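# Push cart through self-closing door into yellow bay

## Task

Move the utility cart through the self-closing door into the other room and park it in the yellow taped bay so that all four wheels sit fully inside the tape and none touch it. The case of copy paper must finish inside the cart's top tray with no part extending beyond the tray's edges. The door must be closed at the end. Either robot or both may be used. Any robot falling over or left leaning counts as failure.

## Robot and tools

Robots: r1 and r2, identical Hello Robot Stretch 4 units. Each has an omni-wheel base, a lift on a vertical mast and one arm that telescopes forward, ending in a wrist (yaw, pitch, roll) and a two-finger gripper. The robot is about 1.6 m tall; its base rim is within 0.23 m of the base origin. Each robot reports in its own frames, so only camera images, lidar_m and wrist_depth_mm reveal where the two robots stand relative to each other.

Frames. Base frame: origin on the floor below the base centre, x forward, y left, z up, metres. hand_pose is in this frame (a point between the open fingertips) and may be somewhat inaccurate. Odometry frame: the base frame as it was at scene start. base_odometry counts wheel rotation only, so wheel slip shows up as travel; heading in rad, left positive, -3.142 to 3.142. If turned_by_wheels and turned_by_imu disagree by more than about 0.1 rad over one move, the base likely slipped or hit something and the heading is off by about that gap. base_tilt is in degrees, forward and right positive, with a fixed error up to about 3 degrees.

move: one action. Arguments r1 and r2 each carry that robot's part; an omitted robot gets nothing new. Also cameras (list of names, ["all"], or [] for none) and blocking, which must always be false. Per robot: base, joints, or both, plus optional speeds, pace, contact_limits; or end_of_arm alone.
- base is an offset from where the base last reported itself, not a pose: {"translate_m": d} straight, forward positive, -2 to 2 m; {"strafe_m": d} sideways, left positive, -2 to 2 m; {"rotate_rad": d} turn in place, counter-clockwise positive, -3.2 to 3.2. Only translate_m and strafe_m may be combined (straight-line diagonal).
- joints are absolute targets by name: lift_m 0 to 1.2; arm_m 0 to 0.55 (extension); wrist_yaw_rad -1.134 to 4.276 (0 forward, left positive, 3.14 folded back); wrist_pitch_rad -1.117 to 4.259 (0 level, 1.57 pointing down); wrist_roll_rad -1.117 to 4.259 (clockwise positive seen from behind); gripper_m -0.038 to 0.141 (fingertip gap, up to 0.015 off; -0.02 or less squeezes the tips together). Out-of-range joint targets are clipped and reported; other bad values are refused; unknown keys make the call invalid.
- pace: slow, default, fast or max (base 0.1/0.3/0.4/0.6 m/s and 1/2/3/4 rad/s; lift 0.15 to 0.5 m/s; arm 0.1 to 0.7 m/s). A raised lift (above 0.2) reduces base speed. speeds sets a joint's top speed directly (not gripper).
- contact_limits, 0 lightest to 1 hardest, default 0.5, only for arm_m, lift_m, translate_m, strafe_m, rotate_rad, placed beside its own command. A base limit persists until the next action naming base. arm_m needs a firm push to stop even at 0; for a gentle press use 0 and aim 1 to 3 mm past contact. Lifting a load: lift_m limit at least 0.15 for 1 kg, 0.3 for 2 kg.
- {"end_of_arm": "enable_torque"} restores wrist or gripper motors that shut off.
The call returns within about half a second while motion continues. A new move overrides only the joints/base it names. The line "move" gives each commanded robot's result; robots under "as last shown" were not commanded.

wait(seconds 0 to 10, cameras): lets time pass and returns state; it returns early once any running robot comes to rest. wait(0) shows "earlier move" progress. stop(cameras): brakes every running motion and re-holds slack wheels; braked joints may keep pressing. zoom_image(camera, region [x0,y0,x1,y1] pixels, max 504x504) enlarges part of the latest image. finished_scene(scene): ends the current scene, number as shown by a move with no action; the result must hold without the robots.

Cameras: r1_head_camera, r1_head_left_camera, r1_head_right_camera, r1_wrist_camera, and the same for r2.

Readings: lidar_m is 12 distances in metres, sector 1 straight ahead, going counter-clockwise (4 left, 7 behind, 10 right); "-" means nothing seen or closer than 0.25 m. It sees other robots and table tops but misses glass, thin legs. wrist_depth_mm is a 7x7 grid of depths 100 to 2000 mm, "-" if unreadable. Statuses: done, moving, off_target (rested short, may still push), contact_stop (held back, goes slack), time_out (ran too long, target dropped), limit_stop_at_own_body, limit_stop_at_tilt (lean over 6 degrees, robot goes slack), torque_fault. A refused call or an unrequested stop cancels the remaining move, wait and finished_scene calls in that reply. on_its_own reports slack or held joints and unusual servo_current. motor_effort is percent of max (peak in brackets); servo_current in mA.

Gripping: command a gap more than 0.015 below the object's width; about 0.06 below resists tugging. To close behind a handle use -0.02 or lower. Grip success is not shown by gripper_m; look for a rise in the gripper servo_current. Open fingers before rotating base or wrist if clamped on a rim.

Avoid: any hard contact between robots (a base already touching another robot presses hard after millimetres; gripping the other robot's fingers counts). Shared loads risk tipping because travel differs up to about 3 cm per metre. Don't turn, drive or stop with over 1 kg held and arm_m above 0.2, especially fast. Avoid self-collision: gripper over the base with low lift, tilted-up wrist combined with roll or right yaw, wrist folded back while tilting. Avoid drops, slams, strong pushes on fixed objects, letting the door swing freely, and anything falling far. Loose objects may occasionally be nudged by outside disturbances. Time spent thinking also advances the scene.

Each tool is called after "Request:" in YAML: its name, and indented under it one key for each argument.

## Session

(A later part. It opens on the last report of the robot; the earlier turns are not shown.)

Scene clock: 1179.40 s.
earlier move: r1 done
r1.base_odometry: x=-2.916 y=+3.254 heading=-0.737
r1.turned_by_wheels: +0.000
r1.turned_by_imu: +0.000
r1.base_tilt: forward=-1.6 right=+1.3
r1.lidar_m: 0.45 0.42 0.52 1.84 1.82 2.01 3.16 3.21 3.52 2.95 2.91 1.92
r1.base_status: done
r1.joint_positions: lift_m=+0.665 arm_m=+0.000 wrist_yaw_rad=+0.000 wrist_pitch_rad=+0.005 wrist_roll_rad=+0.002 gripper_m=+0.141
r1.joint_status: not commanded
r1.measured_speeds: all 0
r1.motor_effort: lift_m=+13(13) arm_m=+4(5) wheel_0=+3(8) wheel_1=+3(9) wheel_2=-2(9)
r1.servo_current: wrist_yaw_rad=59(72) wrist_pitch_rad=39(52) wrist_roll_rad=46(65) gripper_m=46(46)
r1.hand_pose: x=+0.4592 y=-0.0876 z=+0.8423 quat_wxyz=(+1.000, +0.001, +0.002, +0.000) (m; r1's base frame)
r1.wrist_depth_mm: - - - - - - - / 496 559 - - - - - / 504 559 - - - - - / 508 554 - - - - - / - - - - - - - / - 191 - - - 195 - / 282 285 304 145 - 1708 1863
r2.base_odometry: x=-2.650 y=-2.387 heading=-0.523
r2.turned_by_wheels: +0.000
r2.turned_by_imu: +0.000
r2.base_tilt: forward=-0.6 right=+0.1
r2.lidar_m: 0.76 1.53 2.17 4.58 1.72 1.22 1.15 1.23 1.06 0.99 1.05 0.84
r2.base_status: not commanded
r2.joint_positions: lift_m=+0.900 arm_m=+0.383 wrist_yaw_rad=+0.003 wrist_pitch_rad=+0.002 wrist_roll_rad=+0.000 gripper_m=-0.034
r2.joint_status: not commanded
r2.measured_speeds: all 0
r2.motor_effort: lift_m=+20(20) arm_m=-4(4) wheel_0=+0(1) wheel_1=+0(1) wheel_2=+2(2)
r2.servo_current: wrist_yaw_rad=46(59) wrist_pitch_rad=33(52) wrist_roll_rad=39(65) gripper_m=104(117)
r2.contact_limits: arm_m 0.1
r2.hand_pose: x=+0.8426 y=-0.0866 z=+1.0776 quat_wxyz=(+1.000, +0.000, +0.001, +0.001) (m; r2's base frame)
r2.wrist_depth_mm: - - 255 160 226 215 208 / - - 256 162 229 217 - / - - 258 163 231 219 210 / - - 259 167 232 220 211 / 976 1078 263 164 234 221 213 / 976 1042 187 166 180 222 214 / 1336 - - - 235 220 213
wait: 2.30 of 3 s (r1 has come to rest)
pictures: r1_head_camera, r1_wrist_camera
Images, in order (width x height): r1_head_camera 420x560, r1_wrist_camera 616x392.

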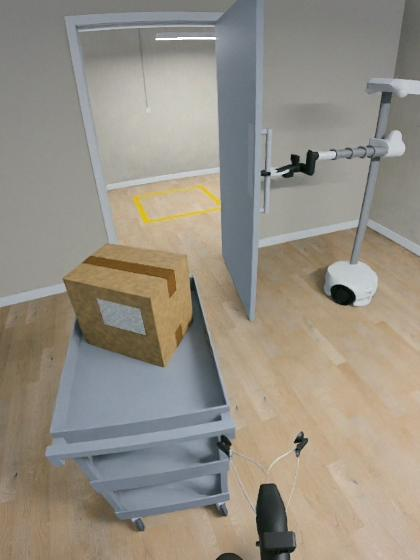

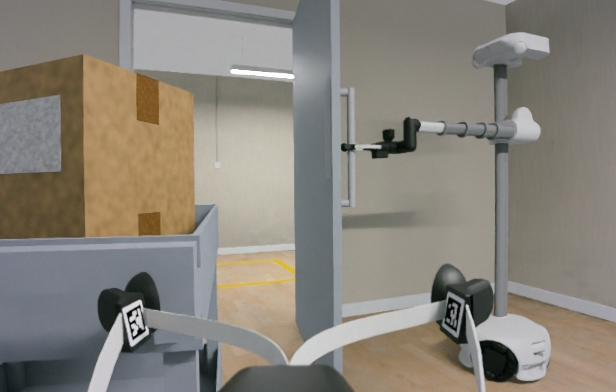

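Request:
move:
  blocking: false
  r1: {"base":{"translate_m":-0.08}}

Request:
wait:
  seconds: 1.3

Request:
move:
  blocking: false
  r1: {"base":{"rotate_rad":0.16}}

Request:
wait:
  seconds: 1.2

Request:
move:
  blocking: false
  r1: {"base":{"translate_m":0.03,"strafe_m":0.2}}

Request:
wait:
  seconds: 2

Request:
wait:
  seconds: 0.5
  cameras: ["r1_head_camera","r1_wrist_camera"]

Scene clock: 1195.87 s.
move: r1 moving
r1.base_odometry: x=-2.939 y=+3.275 heading=-0.737
r1.turned_by_wheels: +0.000
r1.turned_by_imu: +0.000
r1.base_tilt: forward=-1.6 right=+1.3
r1.lidar_m: 0.46 0.45 0.60 1.82 1.79 1.99 3.10 3.17 3.47 2.95 2.90 1.94
r1.base_status: translate_m moving
r1.joint_positions: lift_m=+0.665 arm_m=+0.000 wrist_yaw_rad=+0.000 wrist_pitch_rad=+0.005 wrist_roll_rad=+0.002 gripper_m=+0.141
r1.joint_status: not commanded
r1.measured_speeds: translate_m=-0.121 strafe_m=+0.001 rotate_rad=+0.002 lift_m=+0.000 arm_m=+0.000 wrist_yaw_rad=+0.000 wrist_pitch_rad=+0.000 wrist_roll_rad=+0.000
r1.motor_effort: lift_m=+13(13) arm_m=+5(5) wheel_0=-7(7) wheel_1=-5(7) wheel_2=+8(9)
r1.servo_current: wrist_yaw_rad=39(65) wrist_pitch_rad=39(52) wrist_roll_rad=46(65) gripper_m=39(46)
r1.hand_pose: x=+0.4592 y=-0.0876 z=+0.8423 quat_wxyz=(+1.000, +0.001, +0.002, +0.000) (m; r1's base frame)
r1.wrist_depth_mm: - - - - - - - / 544 585 - - - - - / 530 574 - - - - - / 544 564 - - - - - / - - - - - - - / - 195 - - - 196 - / 809 - 329 143 - 1808 1863
r2: as last shown
r2.lidar_m: 0.80 1.51 2.22 4.54 1.69 1.24 1.16 1.23 1.07 1.00 1.04 0.85
r2.servo_current: wrist_yaw_rad=46(52) wrist_pitch_rad=46(46) wrist_roll_rad=46(59) gripper_m=111(117)
r2.contact_limits: arm_m 0.1
r2.wrist_depth_mm: - - 255 161 228 216 208 / - - 256 162 230 217 - / - - 257 163 230 219 211 / - - 260 167 233 219 211 / 991 1098 263 164 234 220 213 / 991 1060 186 166 180 222 213 / 1366 - - - 234 220 215
pictures: none

Scene clock: 1196.80 s.
earlier move: r1 done
r1.base_odometry: x=-2.976 y=+3.307 heading=-0.737
r1.turned_by_wheels: +0.000
r1.turned_by_imu: +0.000
r1.base_tilt: forward=-1.6 right=+1.3
r1.lidar_m: 0.52 0.51 2.24 1.81 1.79 1.95 3.08 3.14 3.44 2.99 2.91 2.07
r1.base_status: done
r1.joint_positions: lift_m=+0.665 arm_m=+0.000 wrist_yaw_rad=+0.000 wrist_pitch_rad=+0.005 wrist_roll_rad=+0.002 gripper_m=+0.141
r1.joint_status: not commanded
r1.measured_speeds: all 0
r1.motor_effort: lift_m=+13(13) arm_m=+5(5) wheel_0=-3(7) wheel_1=-2(7) wheel_2=+0(10)
r1.servo_current: wrist_yaw_rad=33(65) wrist_pitch_rad=46(52) wrist_roll_rad=52(65) gripper_m=33(46)
r1.hand_pose: x=+0.4592 y=-0.0876 z=+0.8423 quat_wxyz=(+1.000, +0.001, +0.002, +0.000) (m; r1's base frame)
r1.wrist_depth_mm: - - - - - - - / 627 647 - - - - - / 597 597 - - - - - / 603 603 - - - - - / - - - - - - - / 349 197 375 - - 196 - / 854 - 384 143 - 1808 -
r2.base_odometry: x=-2.650 y=-2.387 heading=-0.523
r2.turned_by_wheels: +0.000
r2.turned_by_imu: +0.000
r2.base_tilt: forward=-0.6 right=+0.1
r2.lidar_m: 0.78 1.51 2.22 4.55 1.68 1.22 1.18 1.22 1.04 1.00 1.03 0.86
r2.base_status: not commanded
r2.joint_positions: lift_m=+0.900 arm_m=+0.383 wrist_yaw_rad=+0.003 wrist_pitch_rad=+0.002 wrist_roll_rad=+0.000 gripper_m=-0.034
r2.joint_status: not commanded
r2.measured_speeds: all 0
r2.motor_effort: lift_m=+20(20) arm_m=-4(4) wheel_0=+0(1) wheel_1=+0(1) wheel_2=+2(2)
r2.servo_current: wrist_yaw_rad=46(59) wrist_pitch_rad=39(46) wrist_roll_rad=46(59) gripper_m=117(117)
r2.contact_limits: arm_m 0.1
r2.hand_pose: x=+0.8426 y=-0.0866 z=+1.0776 quat_wxyz=(+1.000, +0.000, +0.001, +0.001) (m; r2's base frame)
r2.wrist_depth_mm: - - 255 161 228 215 208 / - - 257 162 229 218 - / - - 258 163 230 219 210 / - - 259 167 233 219 212 / 960 1098 260 165 234 222 213 / 976 1060 186 166 180 222 213 / 1366 - - - 234 219 215
wait: 0.93 of 1.3 s (r1 has come to rest)
pictures: none

Scene clock: 1197.30 s.
move: r1 moving
r1.base_odometry: x=-2.976 y=+3.307 heading=-0.581
r1.turned_by_wheels: +0.156
r1.turned_by_imu: +0.157
r1.base_tilt: forward=-1.6 right=+1.3
r1.lidar_m: 0.51 0.53 2.04 1.77 1.78 2.12 3.15 3.17 3.37 2.96 2.94 1.87
r1.base_status: rotate_rad moving
r1.joint_positions: lift_m=+0.665 arm_m=+0.000 wrist_yaw_rad=+0.000 wrist_pitch_rad=+0.005 wrist_roll_rad=+0.002 gripper_m=+0.141
r1.joint_status: not commanded
r1.measured_speeds: translate_m=+0.001 strafe_m=+0.001 rotate_rad=+0.160 lift_m=+0.000 arm_m=+0.000 wrist_yaw_rad=+0.000 wrist_pitch_rad=+0.000 wrist_roll_rad=+0.000
r1.motor_effort: lift_m=+13(13) arm_m=+4(5) wheel_0=-3(8) wheel_1=-3(7) wheel_2=+0(7)
r1.servo_current: wrist_yaw_rad=46(52) wrist_pitch_rad=52(52) wrist_roll_rad=52(72) gripper_m=39(46)
r1.hand_pose: x=+0.4592 y=-0.0876 z=+0.8423 quat_wxyz=(+1.000, +0.001, +0.002, +0.000) (m; r1's base frame)
r1.wrist_depth_mm: - - - - - - - / - - 715 - - - - / - 654 621 - - - - / - 654 609 - - - - / - - - - - - - / 362 196 364 373 211 196 - / - 177 - 143 1983 1756 1618
r2: as last shown
r2.lidar_m: 0.77 1.51 2.24 4.57 1.69 1.23 1.18 1.22 1.03 1.00 1.02 0.86
r2.motor_effort: lift_m=+20(20) arm_m=-4(4) wheel_0=+0(1) wheel_1=-1(1) wheel_2=+2(2)
r2.servo_current: wrist_yaw_rad=39(59) wrist_pitch_rad=39(46) wrist_roll_rad=46(65) gripper_m=104(117)
r2.contact_limits: arm_m 0.1
r2.wrist_depth_mm: - - 254 161 227 216 208 / - - 256 162 229 218 - / - - 258 163 229 219 211 / - - 259 167 232 220 211 / 991 1098 260 164 235 221 213 / 976 1042 186 165 180 222 213 / 1366 - - - 234 220 214
pictures: none

Scene clock: 1197.67 s.
earlier move: r1 done
r1.base_odometry: x=-2.976 y=+3.307 heading=-0.577
r1.turned_by_wheels: +0.004
r1.turned_by_imu: +0.004
r1.base_tilt: forward=-1.6 right=+1.3
r1.lidar_m: 0.51 0.53 2.03 1.77 1.78 2.12 3.13 3.17 3.35 2.93 2.92 1.87
r1.base_status: done
r1.joint_positions: lift_m=+0.665 arm_m=+0.000 wrist_yaw_rad=+0.000 wrist_pitch_rad=+0.005 wrist_roll_rad=+0.002 gripper_m=+0.141
r1.joint_status: not commanded
r1.measured_speeds: all 0
r1.motor_effort: lift_m=+13(13) arm_m=+4(5) wheel_0=-2(8) wheel_1=-2(7) wheel_2=+0(7)
r1.servo_current: wrist_yaw_rad=59(59) wrist_pitch_rad=52(52) wrist_roll_rad=26(72) gripper_m=46(46)
r1.hand_pose: x=+0.4592 y=-0.0876 z=+0.8423 quat_wxyz=(+1.000, +0.001, +0.002, +0.000) (m; r1's base frame)
r1.wrist_depth_mm: - - - - - - - / - - 699 - - - - / - 654 609 - - - - / - 661 609 - - - - / - - - - - - - / 359 196 364 368 211 196 - / - 798 - 143 1921 1808 1661
r2.base_odometry: x=-2.650 y=-2.387 heading=-0.523
r2.turned_by_wheels: +0.000
r2.turned_by_imu: +0.000
r2.base_tilt: forward=-0.6 right=+0.0
r2.lidar_m: 0.79 1.51 2.25 4.55 1.68 1.23 1.16 1.22 1.05 1.00 1.04 0.85
r2.base_status: not commanded
r2.joint_positions: lift_m=+0.900 arm_m=+0.383 wrist_yaw_rad=+0.003 wrist_pitch_rad=+0.002 wrist_roll_rad=+0.000 gripper_m=-0.034
r2.joint_status: not commanded
r2.measured_speeds: all 0
r2.motor_effort: lift_m=+20(20) arm_m=-4(4) wheel_0=+0(1) wheel_1=-1(1) wheel_2=+2(2)
r2.servo_current: wrist_yaw_rad=46(59) wrist_pitch_rad=39(46) wrist_roll_rad=39(65) gripper_m=117(124)
r2.contact_limits: arm_m 0.1
r2.hand_pose: x=+0.8426 y=-0.0866 z=+1.0776 quat_wxyz=(+1.000, +0.000, +0.001, +0.001) (m; r2's base frame)
r2.wrist_depth_mm: - - 254 160 226 215 208 / - - 257 162 229 217 - / - - 258 163 229 219 210 / - - 259 167 233 220 211 / 991 1118 260 164 234 221 213 / 1008 1060 186 166 180 222 213 / 1366 - - - 235 220 214
wait: 0.37 of 1.2 s (r1 has come to rest)
pictures: none

Scene clock: 1198.17 s.
move: r1 moving
r1.base_odometry: x=-2.953 y=+3.333 heading=-0.578
r1.turned_by_wheels: -0.001
r1.turned_by_imu: +0.000
r1.base_tilt: forward=-1.6 right=+1.3
r1.lidar_m: 0.50 0.50 2.00 1.75 1.75 2.02 3.16 3.16 3.38 2.99 2.97 1.90
r1.base_status: translate_m moving; strafe_m moving
r1.joint_positions: lift_m=+0.665 arm_m=+0.000 wrist_yaw_rad=+0.000 wrist_pitch_rad=+0.005 wrist_roll_rad=+0.002 gripper_m=+0.141
r1.joint_status: not commanded
r1.measured_speeds: translate_m=+0.020 strafe_m=+0.129 rotate_rad=-0.002 lift_m=+0.000 arm_m=+0.000 wrist_yaw_rad=+0.000 wrist_pitch_rad=+0.000 wrist_roll_rad=+0.000
r1.motor_effort: lift_m=+13(13) arm_m=+4(5) wheel_0=-11(11) wheel_1=+8(9) wheel_2=-5(5)
r1.servo_current: wrist_yaw_rad=59(59) wrist_pitch_rad=39(46) wrist_roll_rad=59(65) gripper_m=39(46)
r1.hand_pose: x=+0.4592 y=-0.0876 z=+0.8423 quat_wxyz=(+1.000, +0.001, +0.002, +0.000) (m; r1's base frame)
r1.wrist_depth_mm: - - - - - - - / - - 634 - - - - / - 654 609 - - - - / - 668 609 - - - - / - - - - - - - / 351 196 357 364 191 196 1921 / - 891 - 143 1921 1808 1708
r2: as last shown
r2.base_tilt: forward=-0.7 right=+0.0
r2.lidar_m: 0.78 1.52 2.27 4.58 1.73 1.24 1.16 1.20 1.05 1.01 1.02 0.84
r2.motor_effort: lift_m=+20(20) arm_m=-4(4) wheel_0=+0(0) wheel_1=+0(1) wheel_2=+2(2)
r2.servo_current: wrist_yaw_rad=52(52) wrist_pitch_rad=39(46) wrist_roll_rad=46(59) gripper_m=111(117)
r2.contact_limits: arm_m 0.1
r2.wrist_depth_mm: - - 254 161 226 216 207 / - - 256 162 229 216 - / - - 258 163 230 219 211 / - - 259 167 232 220 211 / 976 1098 262 164 233 220 212 / 976 1042 186 166 180 222 213 / 1366 - - - 233 220 214
pictures: none

Scene clock: 1199.70 s.
earlier move: r1 done
r1.base_odometry: x=-2.841 y=+3.459 heading=-0.578
r1.turned_by_wheels: +0.000
r1.turned_by_imu: +0.001
r1.base_tilt: forward=-1.6 right=+1.3
r1.lidar_m: 0.47 0.52 1.82 1.60 1.59 1.91 3.21 3.23 3.53 3.14 3.13 0.54
r1.base_status: done
r1.joint_positions: lift_m=+0.665 arm_m=+0.000 wrist_yaw_rad=+0.000 wrist_pitch_rad=+0.005 wrist_roll_rad=+0.002 gripper_m=+0.141
r1.joint_status: not commanded
r1.measured_speeds: all 0
r1.motor_effort: lift_m=+13(13) arm_m=+5(5) wheel_0=-1(11) wheel_1=+0(12) wheel_2=-3(5)
r1.servo_current: wrist_yaw_rad=39(65) wrist_pitch_rad=52(52) wrist_roll_rad=59(65) gripper_m=39(46)
r1.hand_pose: x=+0.4592 y=-0.0876 z=+0.8423 quat_wxyz=(+1.000, +0.001, +0.002, +0.000) (m; r1's base frame)
r1.wrist_depth_mm: - - - - - - - / - - - 585 - - - / - - 654 574 723 1618 - / - - 661 574 715 - - / - - - - - - - / 319 195 180 329 187 198 1708 / 332 1808 878 136 1808 1537 1708
r2.base_odometry: x=-2.650 y=-2.387 heading=-0.523
r2.turned_by_wheels: +0.000
r2.turned_by_imu: +0.000
r2.base_tilt: forward=-0.6 right=+0.1
r2.lidar_m: 0.76 1.49 5.00 4.54 1.68 1.24 1.14 1.20 1.03 0.98 1.04 0.84
r2.base_status: not commanded
r2.joint_positions: lift_m=+0.900 arm_m=+0.383 wrist_yaw_rad=+0.003 wrist_pitch_rad=+0.002 wrist_roll_rad=+0.000 gripper_m=-0.034
r2.joint_status: not commanded
r2.measured_speeds: all 0
r2.motor_effort: lift_m=+20(20) arm_m=-4(4) wheel_0=+0(1) wheel_1=+0(1) wheel_2=+2(2)
r2.servo_current: wrist_yaw_rad=46(59) wrist_pitch_rad=33(46) wrist_roll_rad=59(59) gripper_m=111(117)
r2.contact_limits: arm_m 0.1
r2.hand_pose: x=+0.8426 y=-0.0866 z=+1.0776 quat_wxyz=(+1.000, +0.000, +0.001, +0.001) (m; r2's base frame)
r2.wrist_depth_mm: - - 255 161 226 216 208 / - - 256 162 229 217 - / - - 258 163 229 220 210 / - - 259 167 232 219 212 / 976 1098 263 165 234 222 213 / 976 1060 186 166 181 221 214 / 1336 - - - 235 219 215
wait: 1.53 of 2 s (r1 has come to rest)
pictures: none

Scene clock: 1200.20 s.
r1.base_odometry: x=-2.841 y=+3.459 heading=-0.578
r1.turned_by_wheels: +0.000
r1.turned_by_imu: +0.000
r1.base_tilt: forward=-1.6 right=+1.3
r1.lidar_m: 0.47 0.51 1.83 1.60 1.59 1.89 3.20 3.23 3.57 3.13 3.14 0.53
r1.base_status: done
r1.joint_positions: lift_m=+0.665 arm_m=+0.000 wrist_yaw_rad=+0.000 wrist_pitch_rad=+0.005 wrist_roll_rad=+0.002 gripper_m=+0.141
r1.joint_status: not commanded
r1.measured_speeds: all 0
r1.motor_effort: lift_m=+13(13) arm_m=+4(5) wheel_0=+0(11) wheel_1=+0(12) wheel_2=-3(5)
r1.servo_current: wrist_yaw_rad=46(65) wrist_pitch_rad=39(52) wrist_roll_rad=59(65) gripper_m=46(46)
r1.hand_pose: x=+0.4592 y=-0.0876 z=+0.8423 quat_wxyz=(+1.000, +0.001, +0.002, +0.000) (m; r1's base frame)
r1.wrist_depth_mm: - - - - - - - / - - - 580 - - - / - - 647 569 723 1618 - / - - 661 574 723 - - / - - - - - - - / 320 196 179 329 187 198 1756 / 334 1808 878 136 1808 1576 1756
r2.base_odometry: x=-2.650 y=-2.387 heading=-0.523
r2.turned_by_wheels: +0.000
r2.turned_by_imu: +0.000
r2.base_tilt: forward=-0.7 right=+0.1
r2.lidar_m: 0.78 1.50 4.99 4.54 1.68 1.22 1.16 1.21 1.05 1.00 1.05 0.85
r2.base_status: not commanded
r2.joint_positions: lift_m=+0.900 arm_m=+0.383 wrist_yaw_rad=+0.003 wrist_pitch_rad=+0.002 wrist_roll_rad=+0.000 gripper_m=-0.034
r2.joint_status: not commanded
r2.measured_speeds: all 0
r2.motor_effort: lift_m=+20(20) arm_m=-4(4) wheel_0=-1(1) wheel_1=+0(1) wheel_2=+2(2)
r2.servo_current: wrist_yaw_rad=46(59) wrist_pitch_rad=33(46) wrist_roll_rad=39(59) gripper_m=117(117)
r2.contact_limits: arm_m 0.1
r2.hand_pose: x=+0.8426 y=-0.0866 z=+1.0776 quat_wxyz=(+1.000, +0.000, +0.001, +0.001) (m; r2's base frame)
r2.wrist_depth_mm: - - 254 161 226 215 208 / - - 256 162 229 217 - / - - 258 163 230 218 210 / - - 259 167 231 220 211 / 976 1098 262 164 234 221 213 / 991 1042 186 166 180 222 213 / 1336 - - - 234 220 215
wait: 0.50 s; at rest by 0.27 s
pictures: r1_head_camera, r1_wrist_camera
Images, in order (width x height): r1_head_camera 420x560, r1_wrist_camera 616x392.

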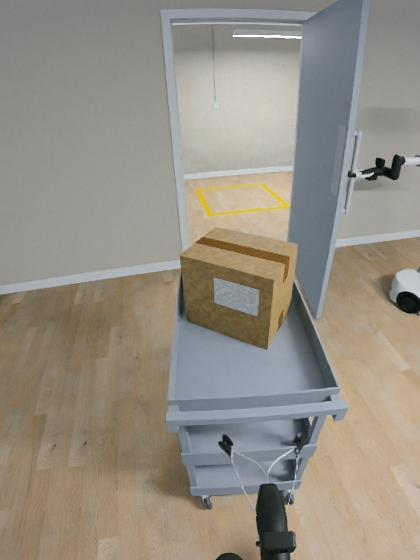

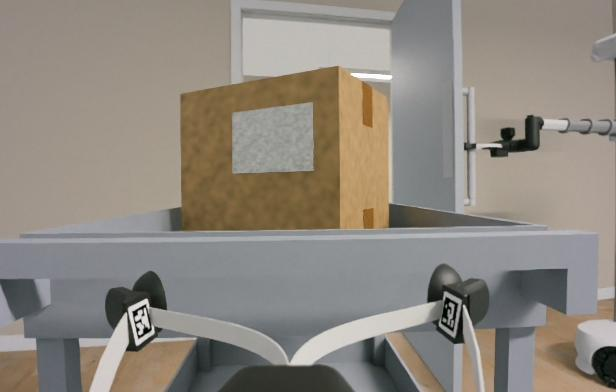

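Request:
move:
  blocking: false
  r1: {"base":{"translate_m":0.6},"pace":"slow","contact_limits":{"translate_m":0.7}}

Request:
wait:
  seconds: 7
  cameras: ["r1_head_camera","r1_wrist_camera"]

Scene clock: 1209.70 s.
move: r1 moving
r1.base_odometry: x=-2.831 y=+3.452 heading=-0.578
r1.turned_by_wheels: +0.000
r1.turned_by_imu: +0.000
r1.base_tilt: forward=-1.6 right=+1.3
r1.lidar_m: 0.46 0.50 1.83 1.59 1.60 1.88 3.22 3.24 3.54 3.13 3.13 0.54
r1.base_status: translate_m moving
r1.joint_positions: lift_m=+0.665 arm_m=+0.000 wrist_yaw_rad=+0.000 wrist_pitch_rad=+0.005 wrist_roll_rad=+0.002 gripper_m=+0.141
r1.joint_status: not commanded
r1.measured_speeds: translate_m=+0.048 strafe_m=+0.000 rotate_rad=-0.001 lift_m=+0.000 arm_m=+0.000 wrist_yaw_rad=+0.000 wrist_pitch_rad=+0.000 wrist_roll_rad=+0.000
r1.motor_effort: lift_m=+13(13) arm_m=+4(5) wheel_0=+6(7) wheel_1=+4(6) wheel_2=-6(7)
r1.servo_current: wrist_yaw_rad=52(65) wrist_pitch_rad=39(52) wrist_roll_rad=46(59) gripper_m=46(46)
r1.contact_limits: translate_m 0.7
r1.hand_pose: x=+0.4592 y=-0.0876 z=+0.8423 quat_wxyz=(+1.000, +0.001, +0.002, +0.000) (m; r1's base frame)
r1.wrist_depth_mm: - - - - - - - / - - - 569 - - - / - - 634 559 707 1618 - / - - 640 564 715 - - / - - - - - - - / 307 195 180 317 187 198 329 / 315 1808 788 136 1808 1618 1756
r2: as last shown
r2.lidar_m: 0.76 1.52 4.99 4.54 1.69 1.21 1.15 1.23 1.05 0.98 1.05 0.85
r2.motor_effort: lift_m=+20(20) arm_m=-4(4) wheel_0=+0(0) wheel_1=-1(1) wheel_2=+2(2)
r2.servo_current: wrist_yaw_rad=65(65) wrist_pitch_rad=39(46) wrist_roll_rad=39(65) gripper_m=117(117)
r2.contact_limits: arm_m 0.1
r2.wrist_depth_mm: - - 255 160 227 216 208 / - - 256 162 229 217 - / - - 258 163 229 219 211 / - - 259 166 232 219 211 / 991 1138 262 164 234 220 213 / 991 1042 186 166 180 221 213 / 1336 - - - 234 220 215
pictures: none

Scene clock: 1216.47 s.
earlier move: r1 done
r1.base_odometry: x=-2.339 y=+3.131 heading=-0.577
r1.turned_by_wheels: +0.000
r1.turned_by_imu: +0.000
r1.base_tilt: forward=-1.6 right=+1.3
r1.lidar_m: 0.45 0.43 1.94 1.71 1.72 2.07 3.80 3.83 3.41 3.02 1.81 1.36
r1.base_status: done
r1.joint_positions: lift_m=+0.665 arm_m=+0.000 wrist_yaw_rad=+0.000 wrist_pitch_rad=+0.005 wrist_roll_rad=+0.002 gripper_m=+0.141
r1.joint_status: not commanded
r1.measured_speeds: all 0
r1.motor_effort: lift_m=+13(13) arm_m=+4(5) wheel_0=+5(9) wheel_1=+3(8) wheel_2=-3(12)
r1.servo_current: wrist_yaw_rad=46(72) wrist_pitch_rad=39(59) wrist_roll_rad=46(65) gripper_m=46(52)
r1.contact_limits: translate_m 0.7
r1.hand_pose: x=+0.4592 y=-0.0876 z=+0.8423 quat_wxyz=(+1.000, +0.001, +0.002, +0.000) (m; r1's base frame)
r1.wrist_depth_mm: - - - - - - - / 585 517 707 - - - - / 597 521 627 - - - 1008 / 603 530 609 - - - - / - - - - - - - / - 192 - - - 195 - / 285 189 297 145 1983 - 1921
r2.base_odometry: x=-2.650 y=-2.387 heading=-0.523
r2.turned_by_wheels: +0.000
r2.turned_by_imu: +0.001
r2.base_tilt: forward=-0.6 right=+0.1
r2.lidar_m: 0.80 1.70 4.93 4.58 1.71 1.21 1.18 1.23 1.04 0.98 1.00 0.86
r2.base_status: not commanded
r2.joint_positions: lift_m=+0.900 arm_m=+0.383 wrist_yaw_rad=+0.003 wrist_pitch_rad=+0.002 wrist_roll_rad=+0.000 gripper_m=-0.034
r2.joint_status: not commanded
r2.measured_speeds: all 0
r2.motor_effort: lift_m=+20(20) arm_m=-4(4) wheel_0=+0(1) wheel_1=+0(1) wheel_2=+2(2)
r2.servo_current: wrist_yaw_rad=59(65) wrist_pitch_rad=39(52) wrist_roll_rad=46(65) gripper_m=111(124)
r2.contact_limits: arm_m 0.1
r2.hand_pose: x=+0.8426 y=-0.0866 z=+1.0776 quat_wxyz=(+1.000, +0.000, +0.001, +0.001) (m; r2's base frame)
r2.wrist_depth_mm: - - 255 161 226 216 208 / - - 257 162 230 217 - / - - 257 163 230 219 210 / - - 259 167 231 220 211 / - - 260 164 233 222 213 / - - 183 166 181 222 213 / - - - - 235 219 215
wait: 6.77 of 7 s (r1 has come to rest)
pictures: r1_head_camera, r1_wrist_camera
Images, in order (width x height): r1_head_camera 420x560, r1_wrist_camera 616x392.

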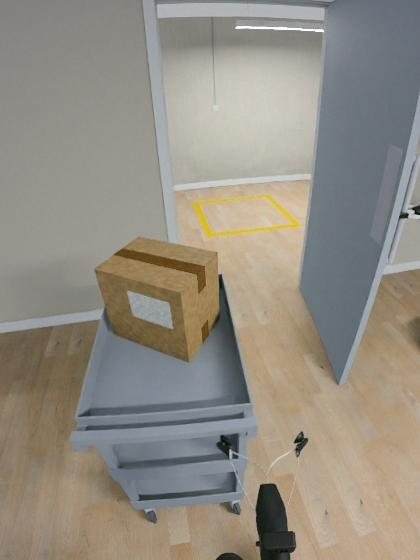

